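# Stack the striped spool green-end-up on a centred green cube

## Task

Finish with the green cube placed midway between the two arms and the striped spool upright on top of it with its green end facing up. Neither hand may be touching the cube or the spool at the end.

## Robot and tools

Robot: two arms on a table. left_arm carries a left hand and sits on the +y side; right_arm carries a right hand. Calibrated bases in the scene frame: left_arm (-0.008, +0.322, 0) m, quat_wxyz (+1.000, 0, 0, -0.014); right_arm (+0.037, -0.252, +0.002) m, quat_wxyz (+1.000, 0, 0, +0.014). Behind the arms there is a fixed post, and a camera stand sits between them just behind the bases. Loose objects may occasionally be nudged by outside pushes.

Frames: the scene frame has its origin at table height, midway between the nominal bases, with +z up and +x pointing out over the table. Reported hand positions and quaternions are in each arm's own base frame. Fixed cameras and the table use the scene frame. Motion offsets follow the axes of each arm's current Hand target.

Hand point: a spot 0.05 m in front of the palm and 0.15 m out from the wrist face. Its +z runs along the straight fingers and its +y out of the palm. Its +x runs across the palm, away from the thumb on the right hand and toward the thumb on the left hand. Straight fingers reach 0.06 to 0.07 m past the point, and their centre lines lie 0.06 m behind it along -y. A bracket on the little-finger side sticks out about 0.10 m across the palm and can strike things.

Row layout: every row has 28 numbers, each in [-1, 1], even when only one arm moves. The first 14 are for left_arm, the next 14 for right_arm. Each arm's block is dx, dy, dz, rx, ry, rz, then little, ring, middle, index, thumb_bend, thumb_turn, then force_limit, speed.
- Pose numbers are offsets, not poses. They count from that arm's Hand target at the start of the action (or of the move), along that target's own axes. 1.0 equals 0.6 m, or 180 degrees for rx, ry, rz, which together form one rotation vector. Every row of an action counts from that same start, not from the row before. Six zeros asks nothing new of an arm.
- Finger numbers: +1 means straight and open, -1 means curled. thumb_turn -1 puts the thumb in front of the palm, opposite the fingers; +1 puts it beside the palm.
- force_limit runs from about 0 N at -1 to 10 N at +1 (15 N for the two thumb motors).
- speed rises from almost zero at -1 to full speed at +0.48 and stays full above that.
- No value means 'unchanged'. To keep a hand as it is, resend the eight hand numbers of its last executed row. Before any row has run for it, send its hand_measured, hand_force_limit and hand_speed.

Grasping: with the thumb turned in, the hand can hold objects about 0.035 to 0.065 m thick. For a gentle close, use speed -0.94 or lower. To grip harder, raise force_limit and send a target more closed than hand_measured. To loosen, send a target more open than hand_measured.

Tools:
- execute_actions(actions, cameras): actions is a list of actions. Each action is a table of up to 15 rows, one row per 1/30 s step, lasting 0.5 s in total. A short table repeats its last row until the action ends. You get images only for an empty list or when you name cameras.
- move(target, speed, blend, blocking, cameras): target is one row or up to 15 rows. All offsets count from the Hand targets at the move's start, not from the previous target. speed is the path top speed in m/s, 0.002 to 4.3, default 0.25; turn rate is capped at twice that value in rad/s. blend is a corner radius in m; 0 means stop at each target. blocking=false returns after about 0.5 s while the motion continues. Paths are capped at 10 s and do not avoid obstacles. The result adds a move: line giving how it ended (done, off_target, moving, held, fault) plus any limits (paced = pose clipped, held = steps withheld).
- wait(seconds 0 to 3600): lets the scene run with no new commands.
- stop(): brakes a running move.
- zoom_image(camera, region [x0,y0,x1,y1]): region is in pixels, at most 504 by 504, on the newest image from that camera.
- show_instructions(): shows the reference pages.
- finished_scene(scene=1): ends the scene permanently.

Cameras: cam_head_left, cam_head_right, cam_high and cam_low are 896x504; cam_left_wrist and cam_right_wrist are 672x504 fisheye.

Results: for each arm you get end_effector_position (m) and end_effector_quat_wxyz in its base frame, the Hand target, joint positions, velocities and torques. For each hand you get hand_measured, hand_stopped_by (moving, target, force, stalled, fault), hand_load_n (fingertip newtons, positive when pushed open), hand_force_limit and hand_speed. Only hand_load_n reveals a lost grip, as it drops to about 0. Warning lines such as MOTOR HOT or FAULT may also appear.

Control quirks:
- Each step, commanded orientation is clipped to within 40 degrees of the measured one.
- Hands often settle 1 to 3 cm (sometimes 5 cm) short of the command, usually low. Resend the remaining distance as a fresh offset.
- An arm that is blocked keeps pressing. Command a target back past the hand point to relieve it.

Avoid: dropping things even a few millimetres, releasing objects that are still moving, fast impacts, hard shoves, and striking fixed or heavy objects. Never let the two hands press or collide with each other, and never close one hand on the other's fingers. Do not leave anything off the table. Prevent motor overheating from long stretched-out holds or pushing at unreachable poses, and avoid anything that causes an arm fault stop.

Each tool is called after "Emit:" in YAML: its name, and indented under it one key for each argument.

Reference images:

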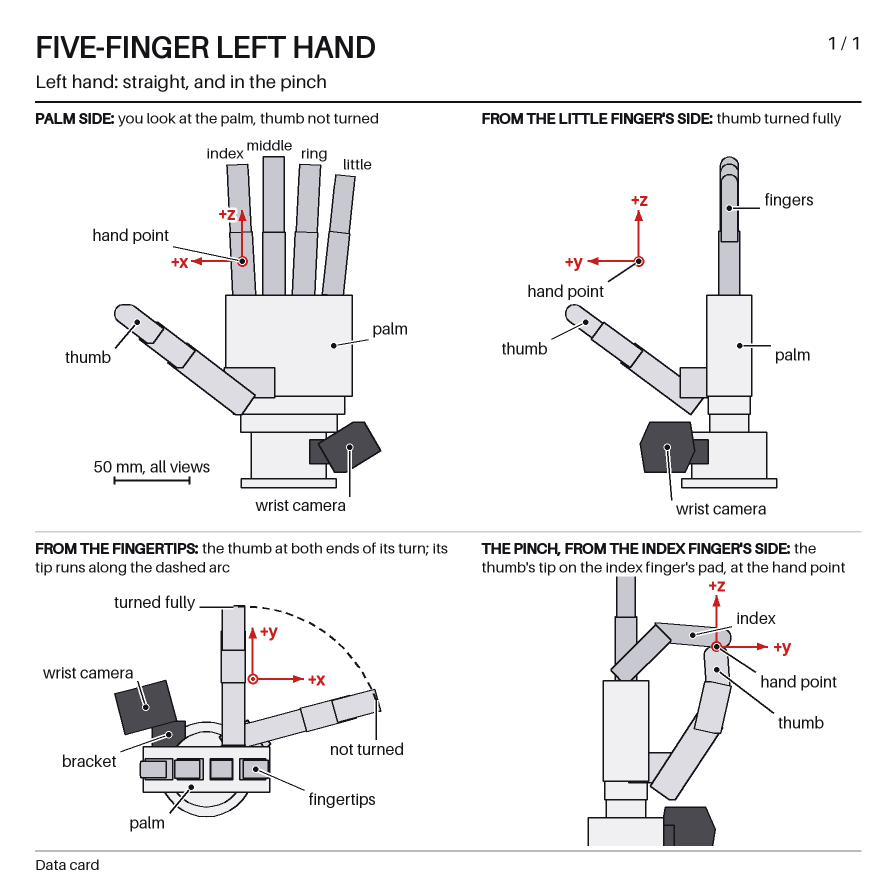

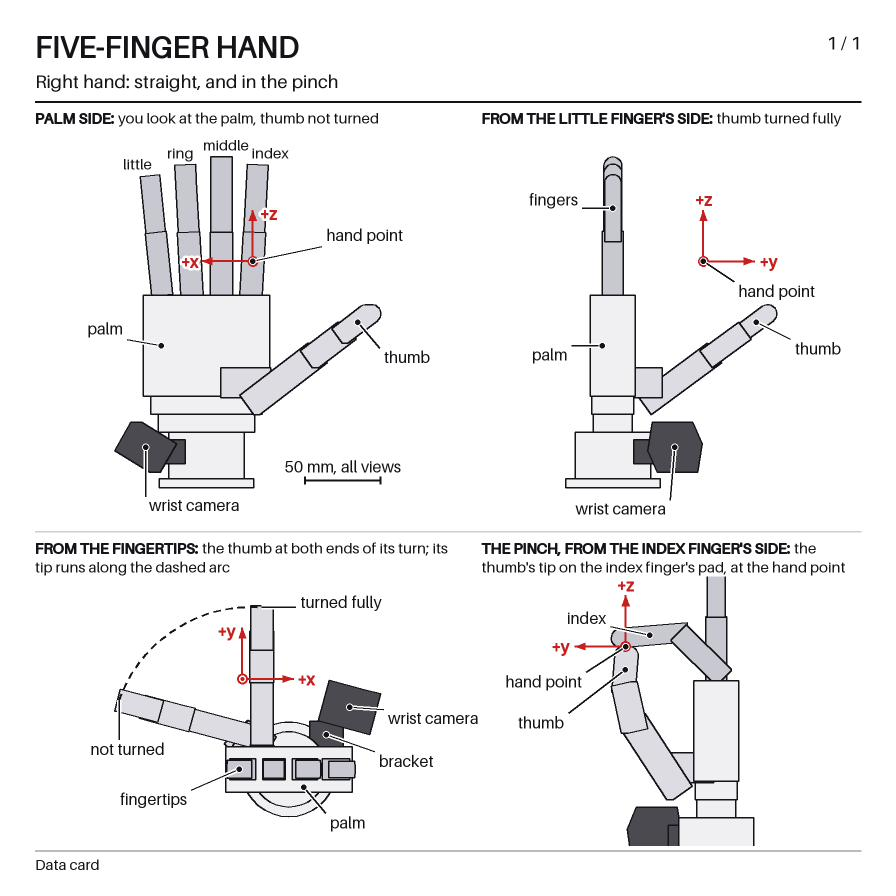

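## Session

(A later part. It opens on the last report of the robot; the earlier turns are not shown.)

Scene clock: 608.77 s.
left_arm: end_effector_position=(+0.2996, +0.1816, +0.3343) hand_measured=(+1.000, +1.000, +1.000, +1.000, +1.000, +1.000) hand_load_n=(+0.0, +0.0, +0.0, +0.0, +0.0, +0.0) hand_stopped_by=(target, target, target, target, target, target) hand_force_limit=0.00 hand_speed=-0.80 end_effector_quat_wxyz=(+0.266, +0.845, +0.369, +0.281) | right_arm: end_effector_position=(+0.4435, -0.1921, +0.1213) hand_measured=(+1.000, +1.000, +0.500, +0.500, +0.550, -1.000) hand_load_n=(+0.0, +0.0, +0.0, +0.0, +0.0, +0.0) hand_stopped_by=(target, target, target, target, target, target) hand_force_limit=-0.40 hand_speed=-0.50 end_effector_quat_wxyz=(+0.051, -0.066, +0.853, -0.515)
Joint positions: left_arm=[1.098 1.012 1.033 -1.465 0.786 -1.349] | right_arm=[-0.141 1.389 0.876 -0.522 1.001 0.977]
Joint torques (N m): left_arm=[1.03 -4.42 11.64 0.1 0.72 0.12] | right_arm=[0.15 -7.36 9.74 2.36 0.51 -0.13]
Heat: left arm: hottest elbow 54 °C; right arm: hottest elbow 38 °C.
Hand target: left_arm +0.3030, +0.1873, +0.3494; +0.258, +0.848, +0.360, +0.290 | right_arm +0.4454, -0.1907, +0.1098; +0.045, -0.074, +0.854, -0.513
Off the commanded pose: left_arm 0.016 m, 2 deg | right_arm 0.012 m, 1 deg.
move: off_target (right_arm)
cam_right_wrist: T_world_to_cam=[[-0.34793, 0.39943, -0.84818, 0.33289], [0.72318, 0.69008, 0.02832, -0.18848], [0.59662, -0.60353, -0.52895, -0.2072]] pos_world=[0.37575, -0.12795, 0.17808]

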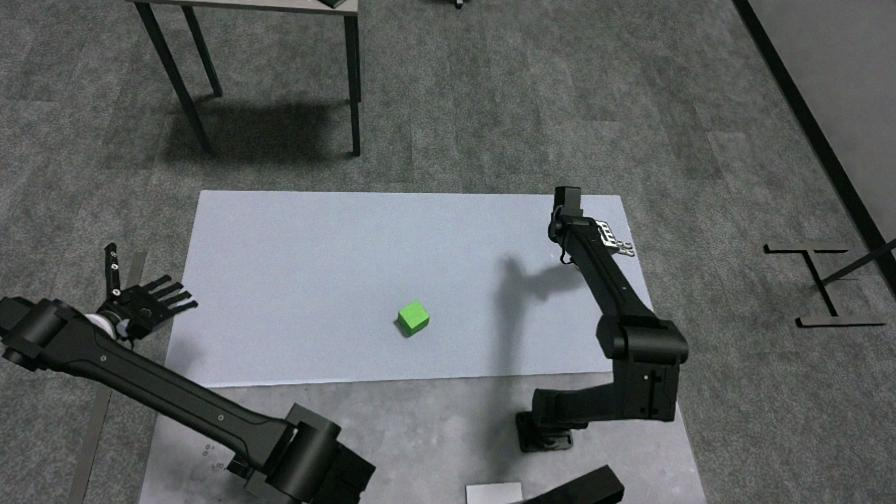

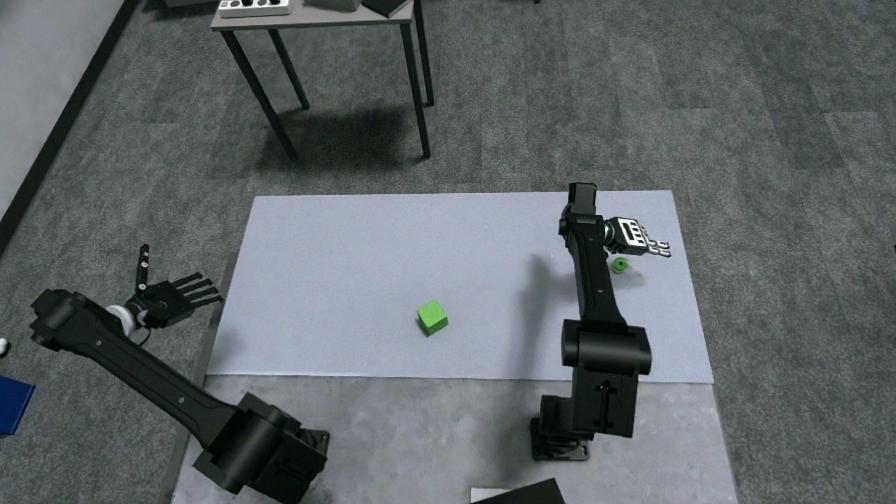

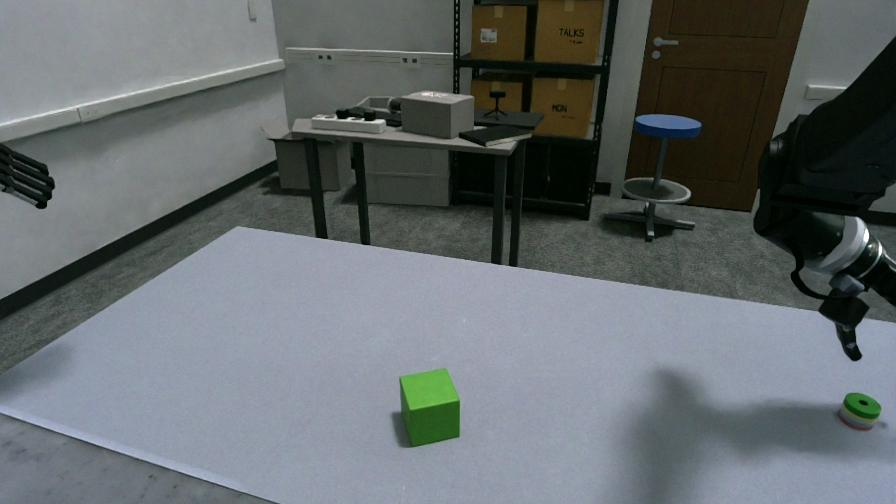

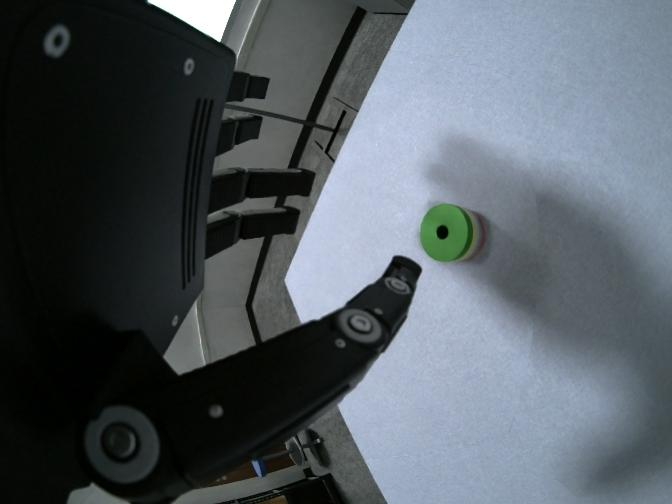

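Emit:
move:
  target: [0,0,0,0,0,0,1,1,1,1,1,1,0,-0.8, -0.0028,0.1043,0.0523,0,0,0,1,1,0.5,0.5,0.55,-1,-0.4,-0.5]
  speed: 0.1
  cameras: ["cam_low","cam_right_wrist","cam_high"]

Emit:
zoom_image:
  camera: "cam_right_wrist"
  region: [300, 150, 520, 350]

Emit:
zoom_image:
  camera: "cam_low"
  region: [776, 330, 896, 450]

Emit:
zoom_image:
  camera: "cam_high"
  region: [240, 290, 360, 400]

Scene clock: 621.57 s.
left_arm: end_effector_position=(+0.2996, +0.1816, +0.3343) hand_measured=(+1.000, +1.000, +1.000, +1.000, +1.000, +1.000) hand_load_n=(+0.0, +0.0, +0.0, +0.0, +0.0, +0.0) hand_stopped_by=(target, target, target, target, target, target) hand_force_limit=0.00 hand_speed=-0.80 end_effector_quat_wxyz=(+0.266, +0.845, +0.369, +0.281) | right_arm: end_effector_position=(+0.4453, -0.1923, +0.0492) hand_measured=(+1.000, +1.000, +0.500, +0.500, +0.550, -1.000) hand_load_n=(-0.5, +0.0, +0.0, +0.0, +0.0, -0.5) hand_stopped_by=(target, target, target, target, target, target) hand_force_limit=-0.40 hand_speed=-0.50 end_effector_quat_wxyz=(+0.046, -0.069, +0.854, -0.514)
Joint positions: left_arm=[1.098 1.012 1.033 -1.465 0.786 -1.349] | right_arm=[-0.141 1.525 0.794 -0.314 1.001 0.977]
Joint torques (N m): left_arm=[1.44 -3.78 11.49 0.31 0.76 0.07] | right_arm=[0.56 -8.29 8.36 2.35 0.61 -0.03]
Heat: left arm: hottest elbow 54 °C; right arm: hottest elbow 37 °C.
Hand target: left_arm +0.3030, +0.1873, +0.3494; +0.258, +0.848, +0.360, +0.290 | right_arm +0.4470, -0.1888, +0.0400; +0.045, -0.074, +0.854, -0.513
Off the commanded pose: left_arm 0.016 m, 2 deg | right_arm 0.010 m, 1 deg.
move: done
cam_right_wrist: T_world_to_cam=[[-0.35699, 0.40053, -0.84388, 0.27645], [0.72327, 0.69023, 0.02163, -0.18714], [0.59113, -0.60263, -0.53609, -0.24359]] pos_world=[0.37804, -0.12835, 0.10675]
Images, in order (width x height): cam_high 896x504, cam_low 896x504, cam_right_wrist 672x504.

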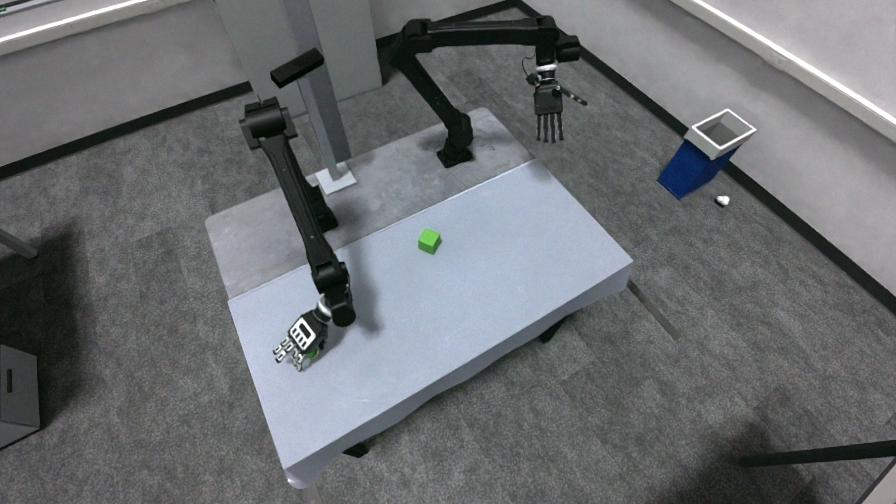

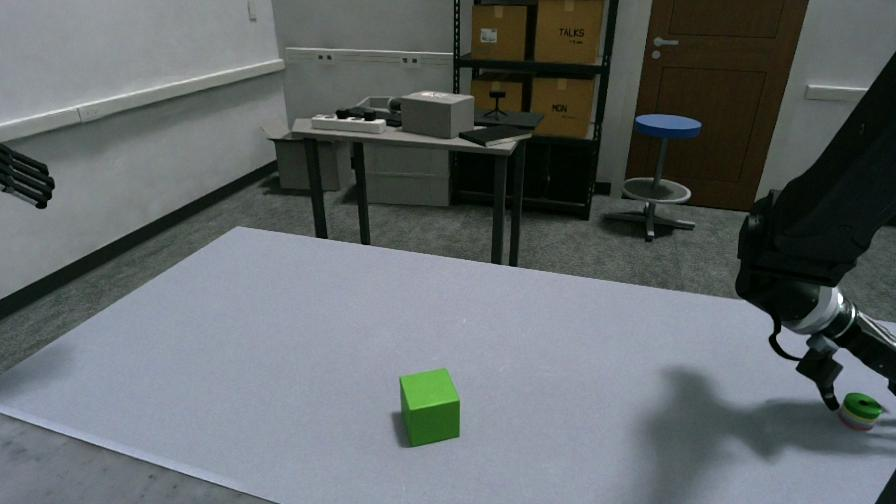

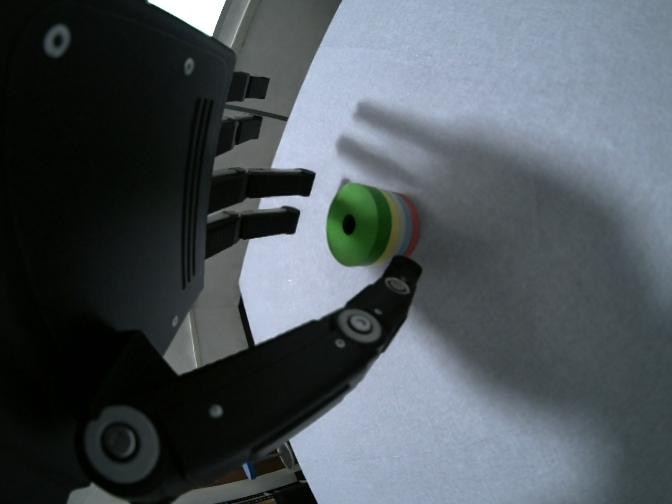

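Scaled by 2.291 from the camera's image (finer frame: 960x720).

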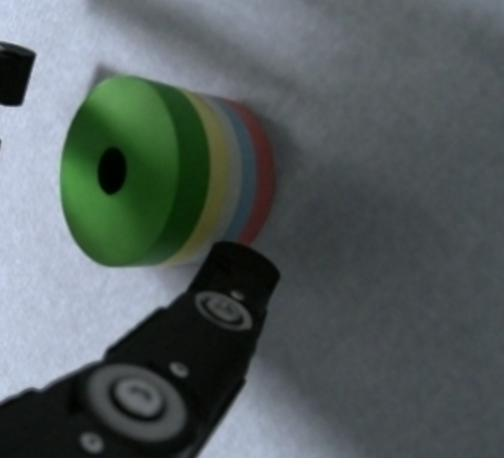

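Scaled by 4.200 from the camera's image (finer frame: 1280x720).

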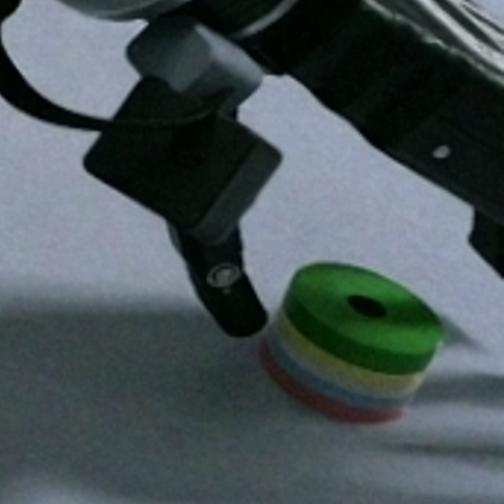

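Scaled by 4.200 from the camera's image (finer frame: 1280x720).

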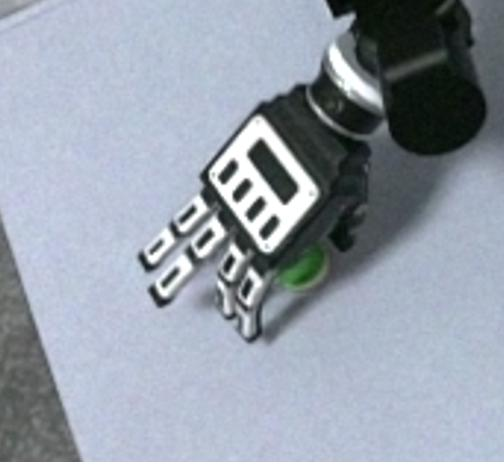

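Emit:
move:
  target: [0,0,0,0,0,0,1,1,1,1,1,1,0,-0.8, 0,0.0147,0.0078,0,0,0,1,1,0.5,0.5,0.55,-1,-0.4,-0.5]
  speed: 0.04
  cameras: ["cam_low","cam_right_wrist"]

Emit:
zoom_image:
  camera: "cam_right_wrist"
  region: [300, 150, 520, 350]

Emit:
zoom_image:
  camera: "cam_low"
  region: [776, 330, 896, 450]

Scene clock: 638.10 s.
left_arm: end_effector_position=(+0.2996, +0.1816, +0.3343) hand_measured=(+1.000, +1.000, +1.000, +1.000, +1.000, +1.000) hand_load_n=(+0.0, +0.0, +0.0, +0.0, +0.0, +0.0) hand_stopped_by=(target, target, target, target, target, target) hand_force_limit=0.00 hand_speed=-0.80 end_effector_quat_wxyz=(+0.266, +0.845, +0.369, +0.281) | right_arm: end_effector_position=(+0.4461, -0.1925, +0.0410) hand_measured=(+1.000, +1.000, +0.500, +0.500, +0.550, -1.000) hand_load_n=(+0.0, +0.0, +0.0, +0.0, +0.0, +0.0) hand_stopped_by=(target, target, target, target, target, target) hand_force_limit=-0.40 hand_speed=-0.50 end_effector_quat_wxyz=(+0.048, -0.068, +0.853, -0.515)
Joint positions: left_arm=[1.098 1.012 1.033 -1.465 0.786 -1.349] | right_arm=[-0.141 1.544 0.786 -0.283 1.001 0.977]
Joint torques (N m): left_arm=[1.14 -3.84 11.59 0.21 0.75 0.1] | right_arm=[0.5 -8.18 8.01 2.36 0.61 -0.03]
Heat: left arm: hottest elbow 54 °C; right arm: hottest elbow 36 °C.
Hand target: left_arm +0.3030, +0.1873, +0.3494; +0.258, +0.848, +0.360, +0.290 | right_arm +0.4468, -0.1887, +0.0298; +0.045, -0.074, +0.854, -0.513
Off the commanded pose: left_arm 0.016 m, 2 deg | right_arm 0.012 m, 1 deg.
move: off_target (right_arm)
cam_right_wrist: T_world_to_cam=[[-0.35376, 0.40005, -0.84547, 0.26845], [0.72316, 0.69026, 0.02403, -0.18759], [0.59321, -0.60291, -0.53349, -0.24969]] pos_world=[0.37874, -0.12845, 0.09826]

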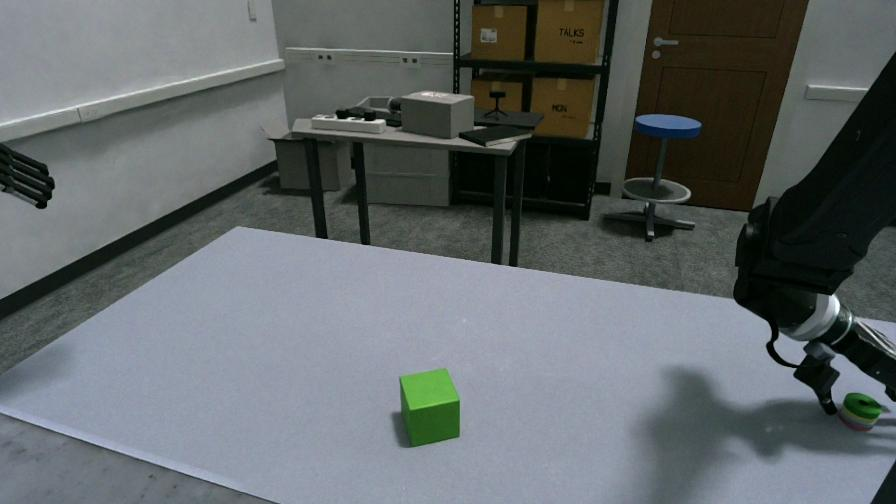

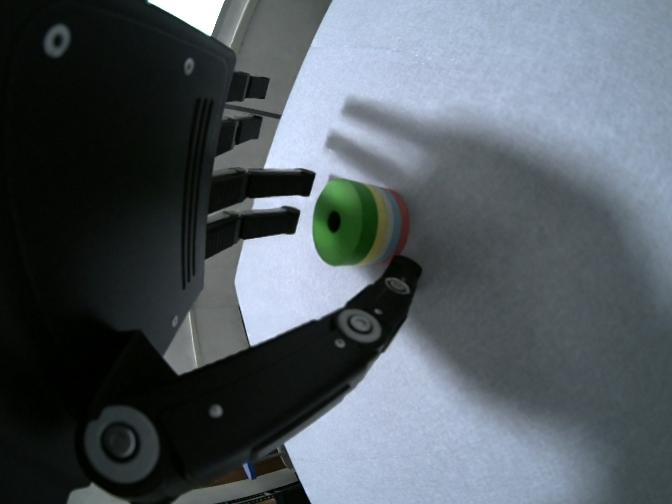

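Scaled by 2.291 from the camera's image (finer frame: 960x720).

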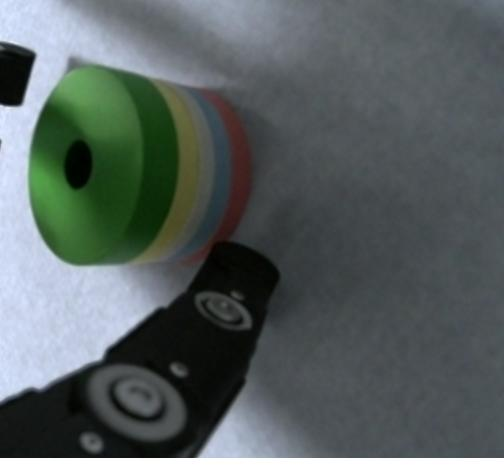

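Scaled by 4.200 from the camera's image (finer frame: 1280x720).

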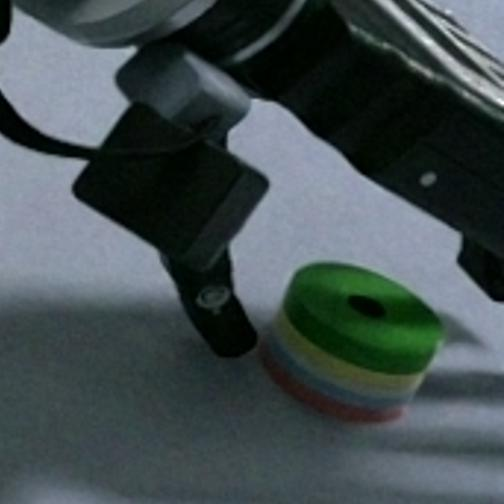

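Emit:
move:
  target: [0,0,0,0,0,0,1,1,1,1,1,1,0,-0.8, 0,0,0,0,0,0,1,1,-0.3,-0.3,-0.3,-1,-0.2,-0.93]
  cameras: ["cam_low","cam_right_wrist"]

Emit:
zoom_image:
  camera: "cam_right_wrist"
  region: [260, 150, 480, 350]

Emit:
zoom_image:
  camera: "cam_low"
  region: [776, 330, 896, 450]

Scene clock: 650.20 s.
left_arm: end_effector_position=(+0.2996, +0.1816, +0.3343) hand_measured=(+1.000, +1.000, +1.000, +1.000, +1.000, +1.000) hand_load_n=(+0.0, -0.5, +0.0, +0.0, +0.0, +0.0) hand_stopped_by=(target, target, target, target, target, target) hand_force_limit=0.00 hand_speed=-0.80 end_effector_quat_wxyz=(+0.266, +0.845, +0.369, +0.281) | right_arm: end_effector_position=(+0.4462, -0.1925, +0.0411) hand_measured=(+1.000, +1.000, +0.114, -0.024, +0.310, -1.000) hand_load_n=(+0.0, +0.0, +6.0, +4.0, +8.5, -1.0) hand_stopped_by=(target, target, force, force, force, target) hand_force_limit=-0.20 hand_speed=-0.93 end_effector_quat_wxyz=(+0.048, -0.067, +0.853, -0.515)
Joint positions: left_arm=[1.098 1.012 1.033 -1.465 0.786 -1.349] | right_arm=[-0.141 1.544 0.786 -0.282 1.001 0.977]
Joint torques (N m): left_arm=[1.32 -4.19 11.64 0.28 0.7 0.07] | right_arm=[0.44 -8.12 7.99 2.33 0.6 -0.03]
Heat: left arm: hottest elbow 54 °C; right arm: hottest elbow 35 °C.
Hand target: left_arm +0.3030, +0.1873, +0.3494; +0.258, +0.848, +0.360, +0.290 | right_arm +0.4469, -0.1887, +0.0299; +0.045, -0.074, +0.854, -0.513
Off the commanded pose: left_arm 0.016 m, 2 deg | right_arm 0.012 m, 1 deg.
move: done
cam_right_wrist: T_world_to_cam=[[-0.3535, 0.40002, -0.84559, 0.26839], [0.72313, 0.69029, 0.02424, -0.18767], [0.5934, -0.6029, -0.53328, -0.24985]] pos_world=[0.37884, -0.12845, 0.09827]

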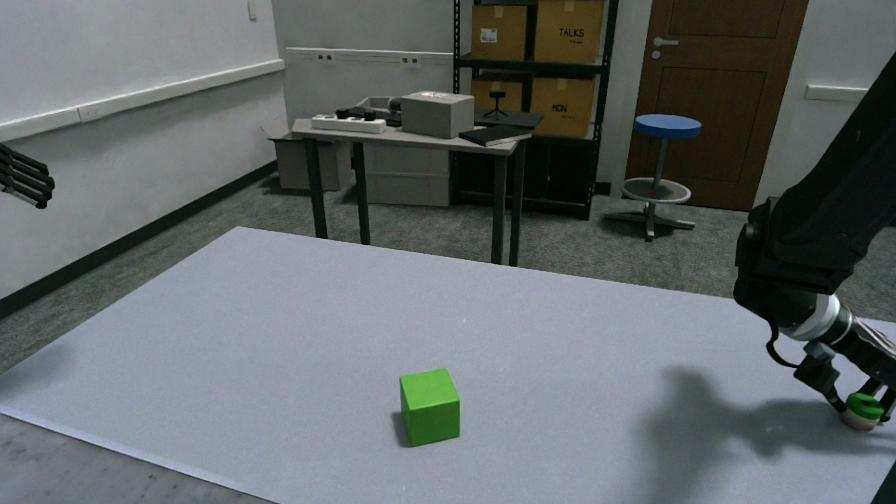

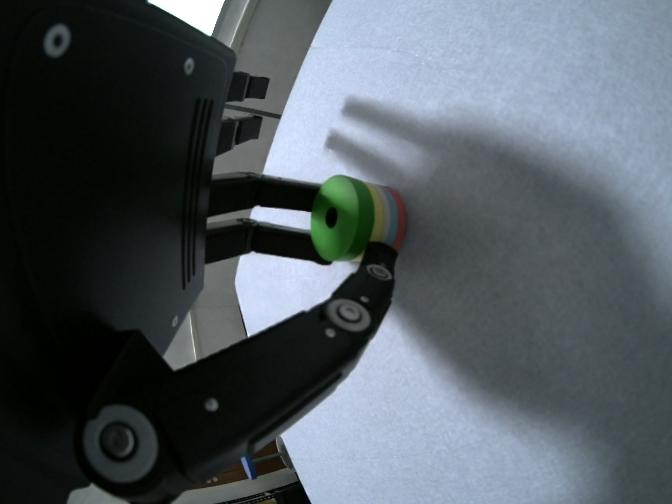

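Scaled by 2.291 from the camera's image (finer frame: 960x720).

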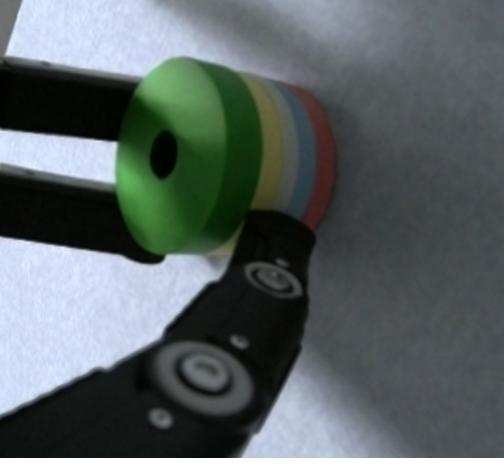

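Scaled by 4.200 from the camera's image (finer frame: 1280x720).

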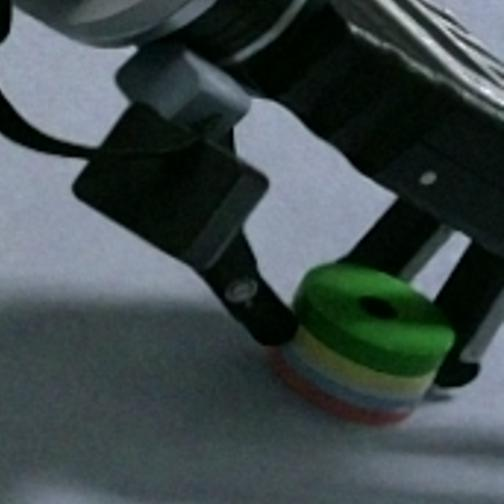

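Emit:
move:
  target: [0,0,0,0,0,0,1,1,1,1,1,1,0,-0.8, 0,-0.1030,-0.0548,0,0,0,1,1,-0.3,-0.3,-0.3,-1,-0.2,-0.93]
  speed: 0.06
  cameras: ["cam_low","cam_right_wrist","cam_head_right"]

Emit:
zoom_image:
  camera: "cam_right_wrist"
  region: [260, 150, 480, 350]

Emit:
zoom_image:
  camera: "cam_low"
  region: [776, 300, 896, 420]

Scene clock: 655.43 s.
left_arm: end_effector_position=(+0.2996, +0.1816, +0.3343) hand_measured=(+1.000, +1.000, +1.000, +1.000, +1.000, +1.000) hand_load_n=(+0.0, +0.0, +0.0, +0.0, +0.0, +0.0) hand_stopped_by=(target, target, target, target, target, target) hand_force_limit=0.00 hand_speed=-0.80 end_effector_quat_wxyz=(+0.266, +0.845, +0.369, +0.281) | right_arm: end_effector_position=(+0.4331, -0.1906, +0.0836) hand_measured=(+1.000, +1.000, +0.114, -0.024, +0.310, -1.000) hand_load_n=(+0.0, +0.0, +6.0, +4.0, +8.0, -1.0) hand_stopped_by=(target, target, force, force, force, target) hand_force_limit=-0.20 hand_speed=-0.93 end_effector_quat_wxyz=(+0.031, -0.078, +0.856, -0.511)
Joint positions: left_arm=[1.098 1.012 1.033 -1.465 0.786 -1.349] | right_arm=[-0.141 1.439 0.826 -0.468 1.001 0.977]
Joint torques (N m): left_arm=[1.55 -4.01 11.6 0.24 0.74 0.1] | right_arm=[0.5 -9.7 12.55 0.91 0.62 -0.04]
Heat: left arm: hottest elbow 55 °C; right arm: hottest elbow 35 °C.
Hand target: left_arm +0.3030, +0.1873, +0.3494; +0.258, +0.848, +0.360, +0.290 | right_arm +0.4468, -0.1887, +0.0998; +0.045, -0.074, +0.854, -0.513
Off the commanded pose: left_arm 0.016 m, 2 deg | right_arm 0.021 m, 2 deg.
move: off_target (right_arm)
cam_right_wrist: T_world_to_cam=[[-0.38665, 0.40476, -0.82866, 0.31284], [0.72362, 0.6902, -0.00052, -0.17868], [0.57173, -0.59984, -0.55976, -0.20597]] pos_world=[0.36801, -0.12685, 0.14385]
Images, in order (width x height): cam_head_right 896x504, cam_low 896x504, cam_right_wrist 672x504.

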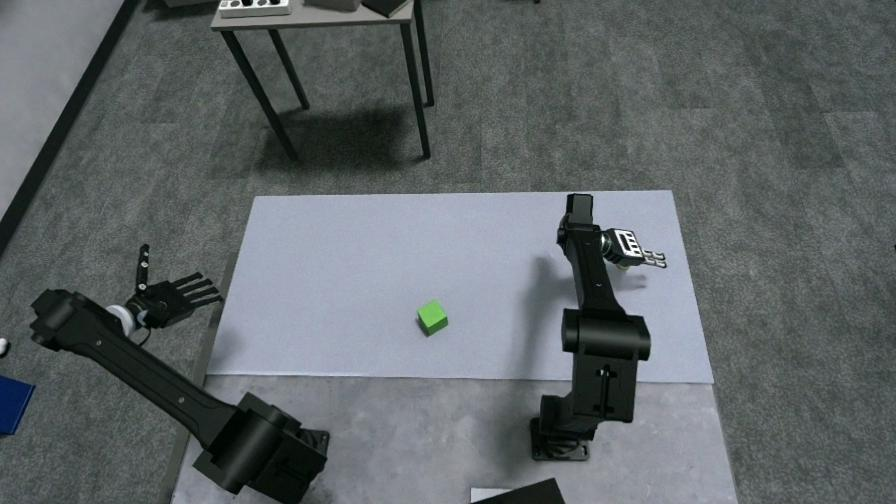

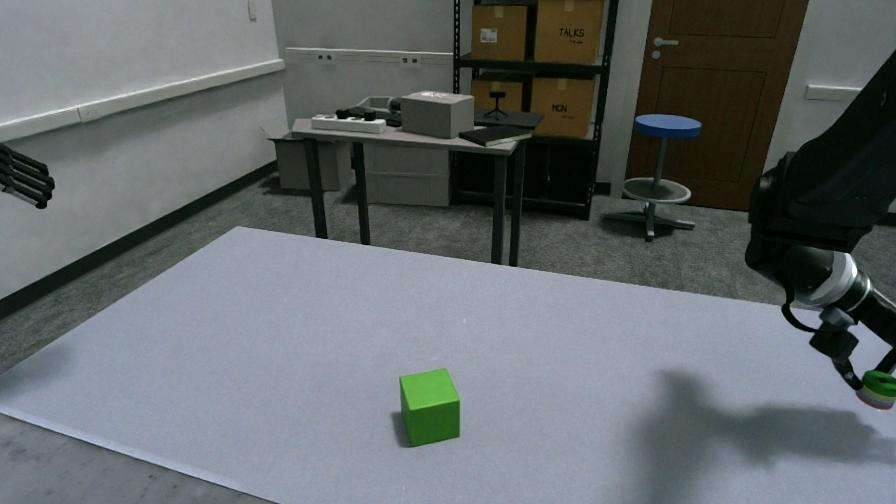

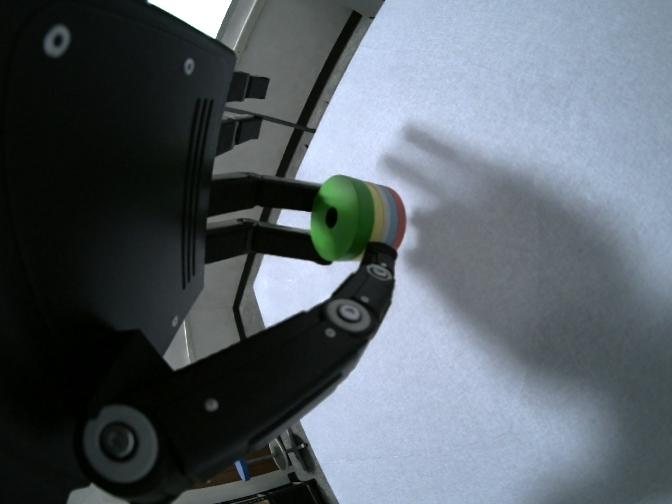

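Scaled by 2.291 from the camera's image (finer frame: 960x720).

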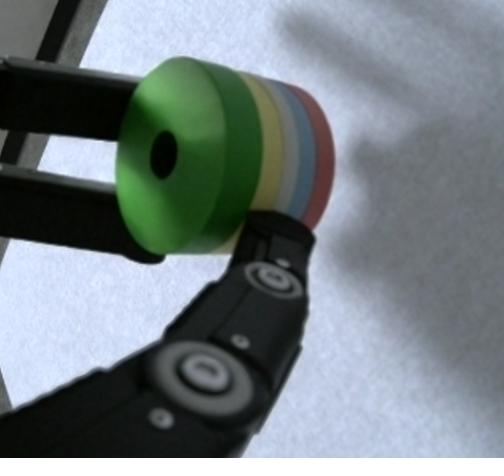

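Scaled by 4.200 from the camera's image (finer frame: 1280x720).

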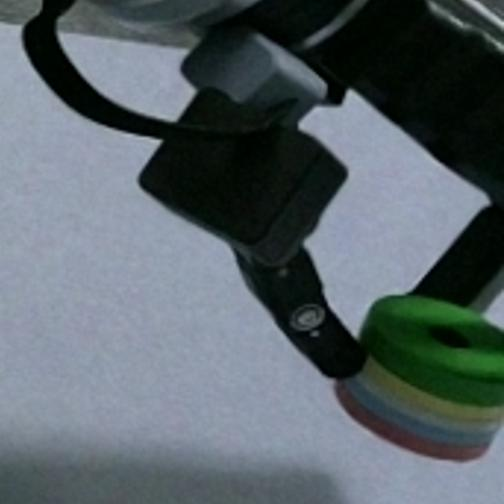

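Emit:
move:
  target:
    - [0,0,0,0,0,0,1,1,1,1,1,1,0,-0.8, -0.1407,0.0477,-0.2680,0,-0.0981,-0.0522,1,1,-0.3,-0.3,-0.3,-1,-0.2,-0.93]
    - [0,0,0,0,0,0,1,1,1,1,1,1,0,-0.8, 0.1460,0.3118,-0.8003,0,-0.5395,-0.2869,1,1,-0.3,-0.3,-0.3,-1,-0.2,-0.93]
  speed: 0.2
  blend: [0.03,0]
  cameras: ["cam_head_left","cam_head_right","cam_low","cam_right_wrist"]

Emit:
zoom_image:
  camera: "cam_right_wrist"
  region: [240, 150, 500, 350]

Emit:
zoom_image:
  camera: "cam_low"
  region: [370, 270, 550, 450]

Scene clock: 686.90 s.
left_arm: end_effector_position=(+0.2996, +0.1816, +0.3343) hand_measured=(+1.000, +1.000, +1.000, +1.000, +1.000, +1.000) hand_load_n=(+0.0, +0.0, +0.0, +0.0, +0.0, +0.0) hand_stopped_by=(target, target, target, target, target, target) hand_force_limit=0.00 hand_speed=-0.80 end_effector_quat_wxyz=(+0.266, +0.845, +0.369, +0.281) | right_arm: end_effector_position=(+0.2716, +0.2949, +0.1575) hand_measured=(+1.000, +1.000, +0.114, -0.024, +0.310, -1.000) hand_load_n=(+0.0, +0.0, +6.0, +4.0, +8.5, -1.0) hand_stopped_by=(target, target, force, force, force, target) hand_force_limit=-0.20 hand_speed=-0.93 end_effector_quat_wxyz=(-0.439, +0.742, -0.436, +0.257)
Joint positions: left_arm=[1.098 1.012 1.033 -1.465 0.786 -1.349] | right_arm=[0.885 0.879 0.549 -0.205 0.328 0.19]
Joint torques (N m): left_arm=[0.73 -3.96 11.63 0.36 0.72 0.09] | right_arm=[0.5 -3.02 11.93 3.54 0.08 -0.11]
Heat: left arm: hottest elbow 55 °C; right arm: hottest elbow 37 °C.
Hand target: left_arm +0.3030, +0.1873, +0.3494; +0.258, +0.848, +0.360, +0.290 | right_arm +0.2717, +0.3002, +0.1601; -0.446, +0.742, -0.429, +0.258
Off the commanded pose: left_arm 0.016 m, 2 deg | right_arm 0.006 m, 1 deg.
move: done
cam_right_wrist: T_world_to_cam=[[-0.26723, -0.48407, -0.83322, 0.34548], [-0.89295, 0.44945, 0.02528, 0.10918], [0.36226, 0.75078, -0.55236, -0.12372]] pos_world=[0.23463, 0.21105, 0.21677]

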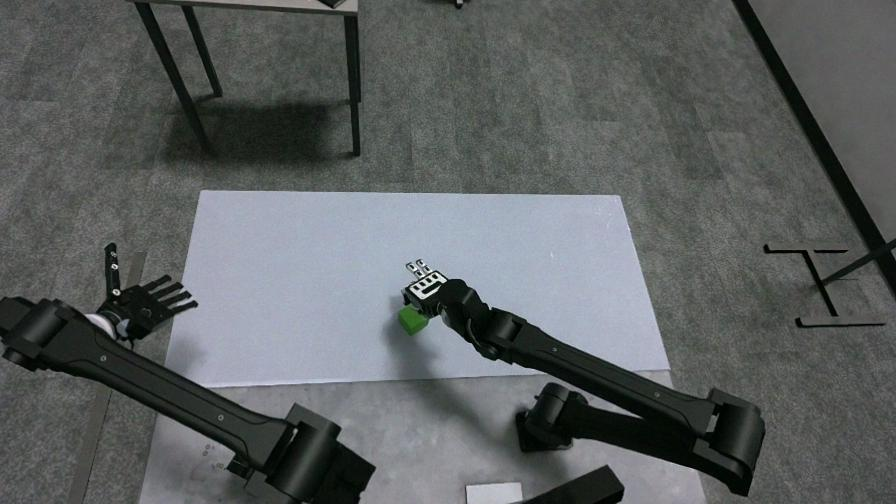

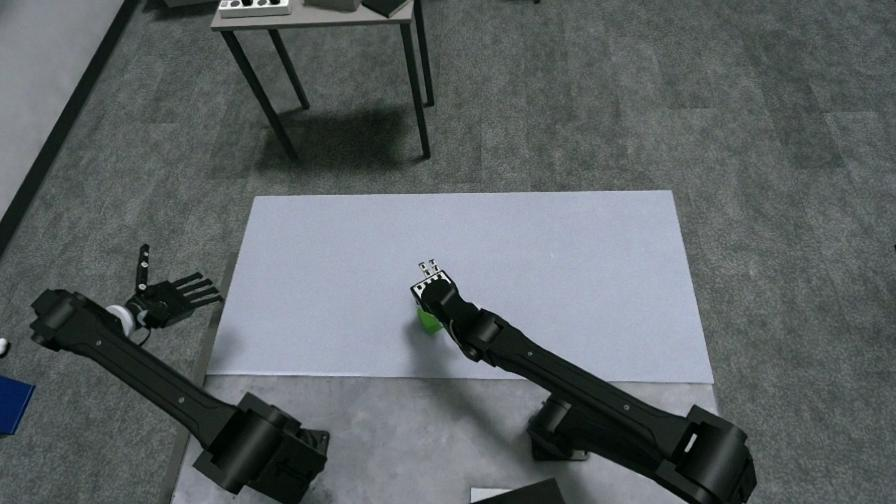

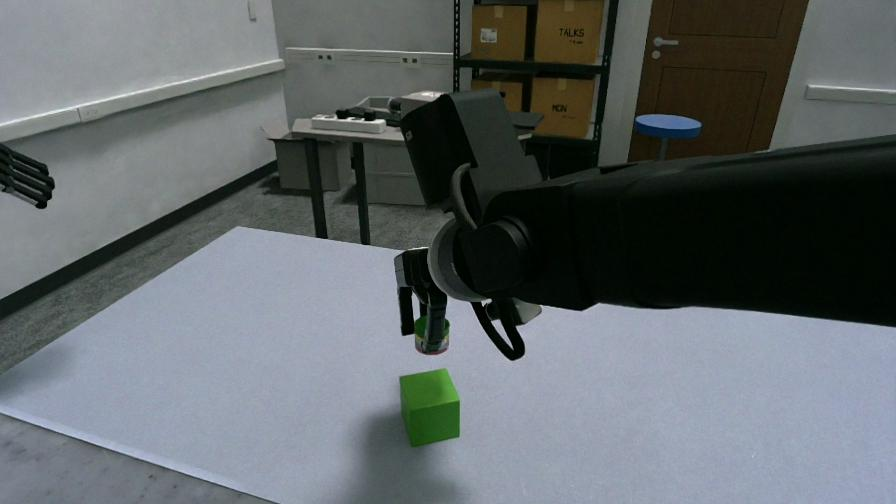

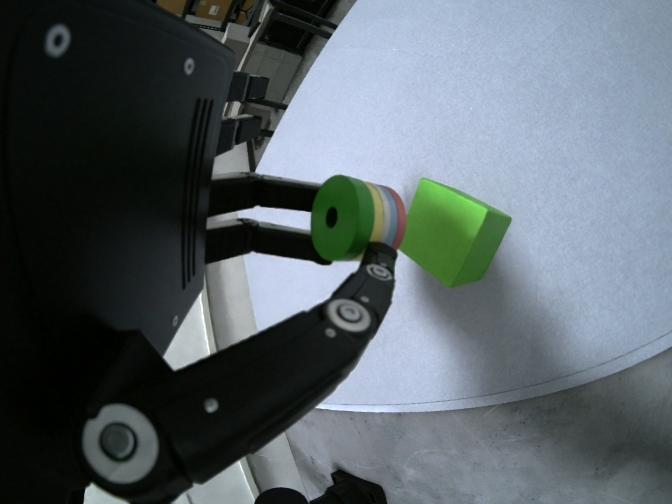

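Scaled by 1.938 from the camera's image (finer frame: 960x720).

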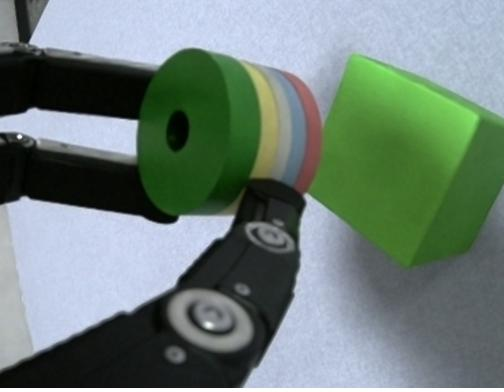

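Scaled by 2.800 from the camera's image (finer frame: 1280x720).

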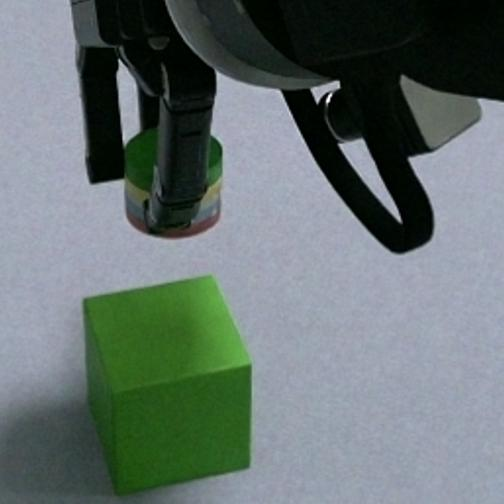

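Emit:
move:
  target: [0,0,0,0,0,0,1,1,1,1,1,1,0,-0.8, -0.0043,0.0842,0.0475,0,0,0,1,1,-0.3,-0.3,-0.3,-1,-0.2,-0.93]
  speed: 0.08
  cameras: ["cam_low","cam_right_wrist"]

Emit:
zoom_image:
  camera: "cam_low"
  region: [370, 310, 490, 450]

Emit:
zoom_image:
  camera: "cam_right_wrist"
  region: [240, 130, 500, 350]

Scene clock: 701.47 s.
left_arm: end_effector_position=(+0.2996, +0.1816, +0.3343) hand_measured=(+1.000, +1.000, +1.000, +1.000, +1.000, +1.000) hand_load_n=(+0.0, +0.0, +0.0, +0.0, +0.0, +0.0) hand_stopped_by=(target, target, target, target, target, target) hand_force_limit=0.00 hand_speed=-0.80 end_effector_quat_wxyz=(+0.266, +0.845, +0.369, +0.281) | right_arm: end_effector_position=(+0.2732, +0.2989, +0.1049) hand_measured=(+1.000, +1.000, +0.114, -0.024, +0.310, -1.000) hand_load_n=(+0.0, +0.0, +6.0, +4.0, +8.0, -0.5) hand_stopped_by=(target, target, force, force, force, target) hand_force_limit=-0.20 hand_speed=-0.93 end_effector_quat_wxyz=(-0.444, +0.740, -0.434, +0.258)
Joint positions: left_arm=[1.098 1.012 1.033 -1.465 0.786 -1.349] | right_arm=[0.889 0.983 0.443 0.017 0.329 0.189]
Joint torques (N m): left_arm=[0.79 -4.37 11.56 0.2 0.72 0.11] | right_arm=[0.73 -2.84 10.55 3.51 0.26 -0.08]
Heat: left arm: hottest elbow 55 °C; right arm: hottest elbow 39 °C.
Hand target: left_arm +0.3030, +0.1873, +0.3494; +0.258, +0.848, +0.360, +0.290 | right_arm +0.2718, +0.3031, +0.1023; -0.446, +0.742, -0.429, +0.258
Off the commanded pose: left_arm 0.016 m, 2 deg | right_arm 0.005 m, 1 deg.
move: done
cam_right_wrist: T_world_to_cam=[[-0.25905, -0.47827, -0.83914, 0.30068], [-0.89456, 0.44641, 0.02173, 0.11186], [0.36421, 0.75629, -0.54348, -0.15946]] pos_world=[0.23603, 0.21447, 0.16321]

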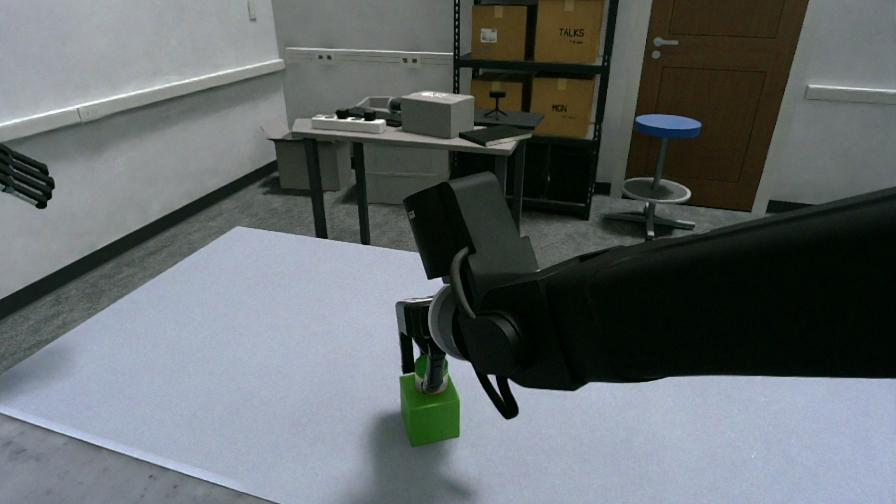

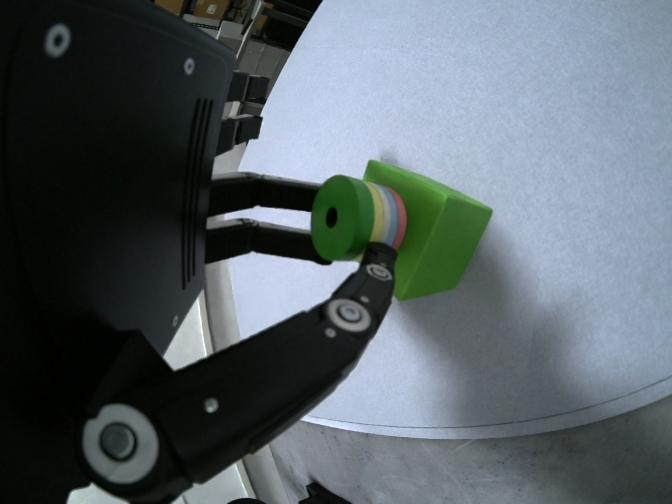

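Scaled by 3.600 from the camera's image (finer frame: 1280x720).

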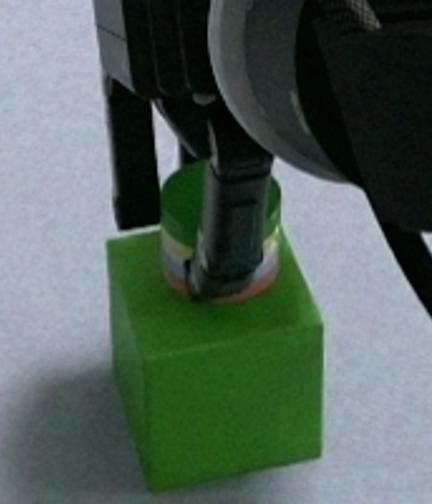

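Scaled by 1.938 from the camera's image (finer frame: 960x720).

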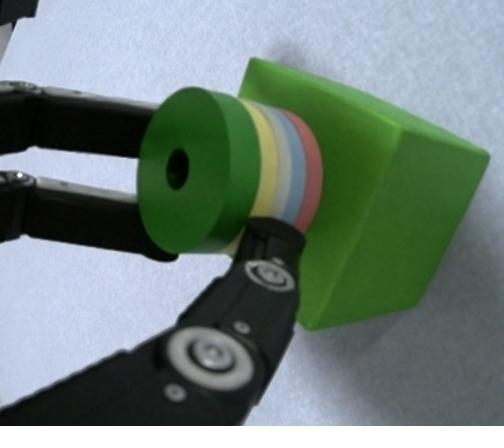

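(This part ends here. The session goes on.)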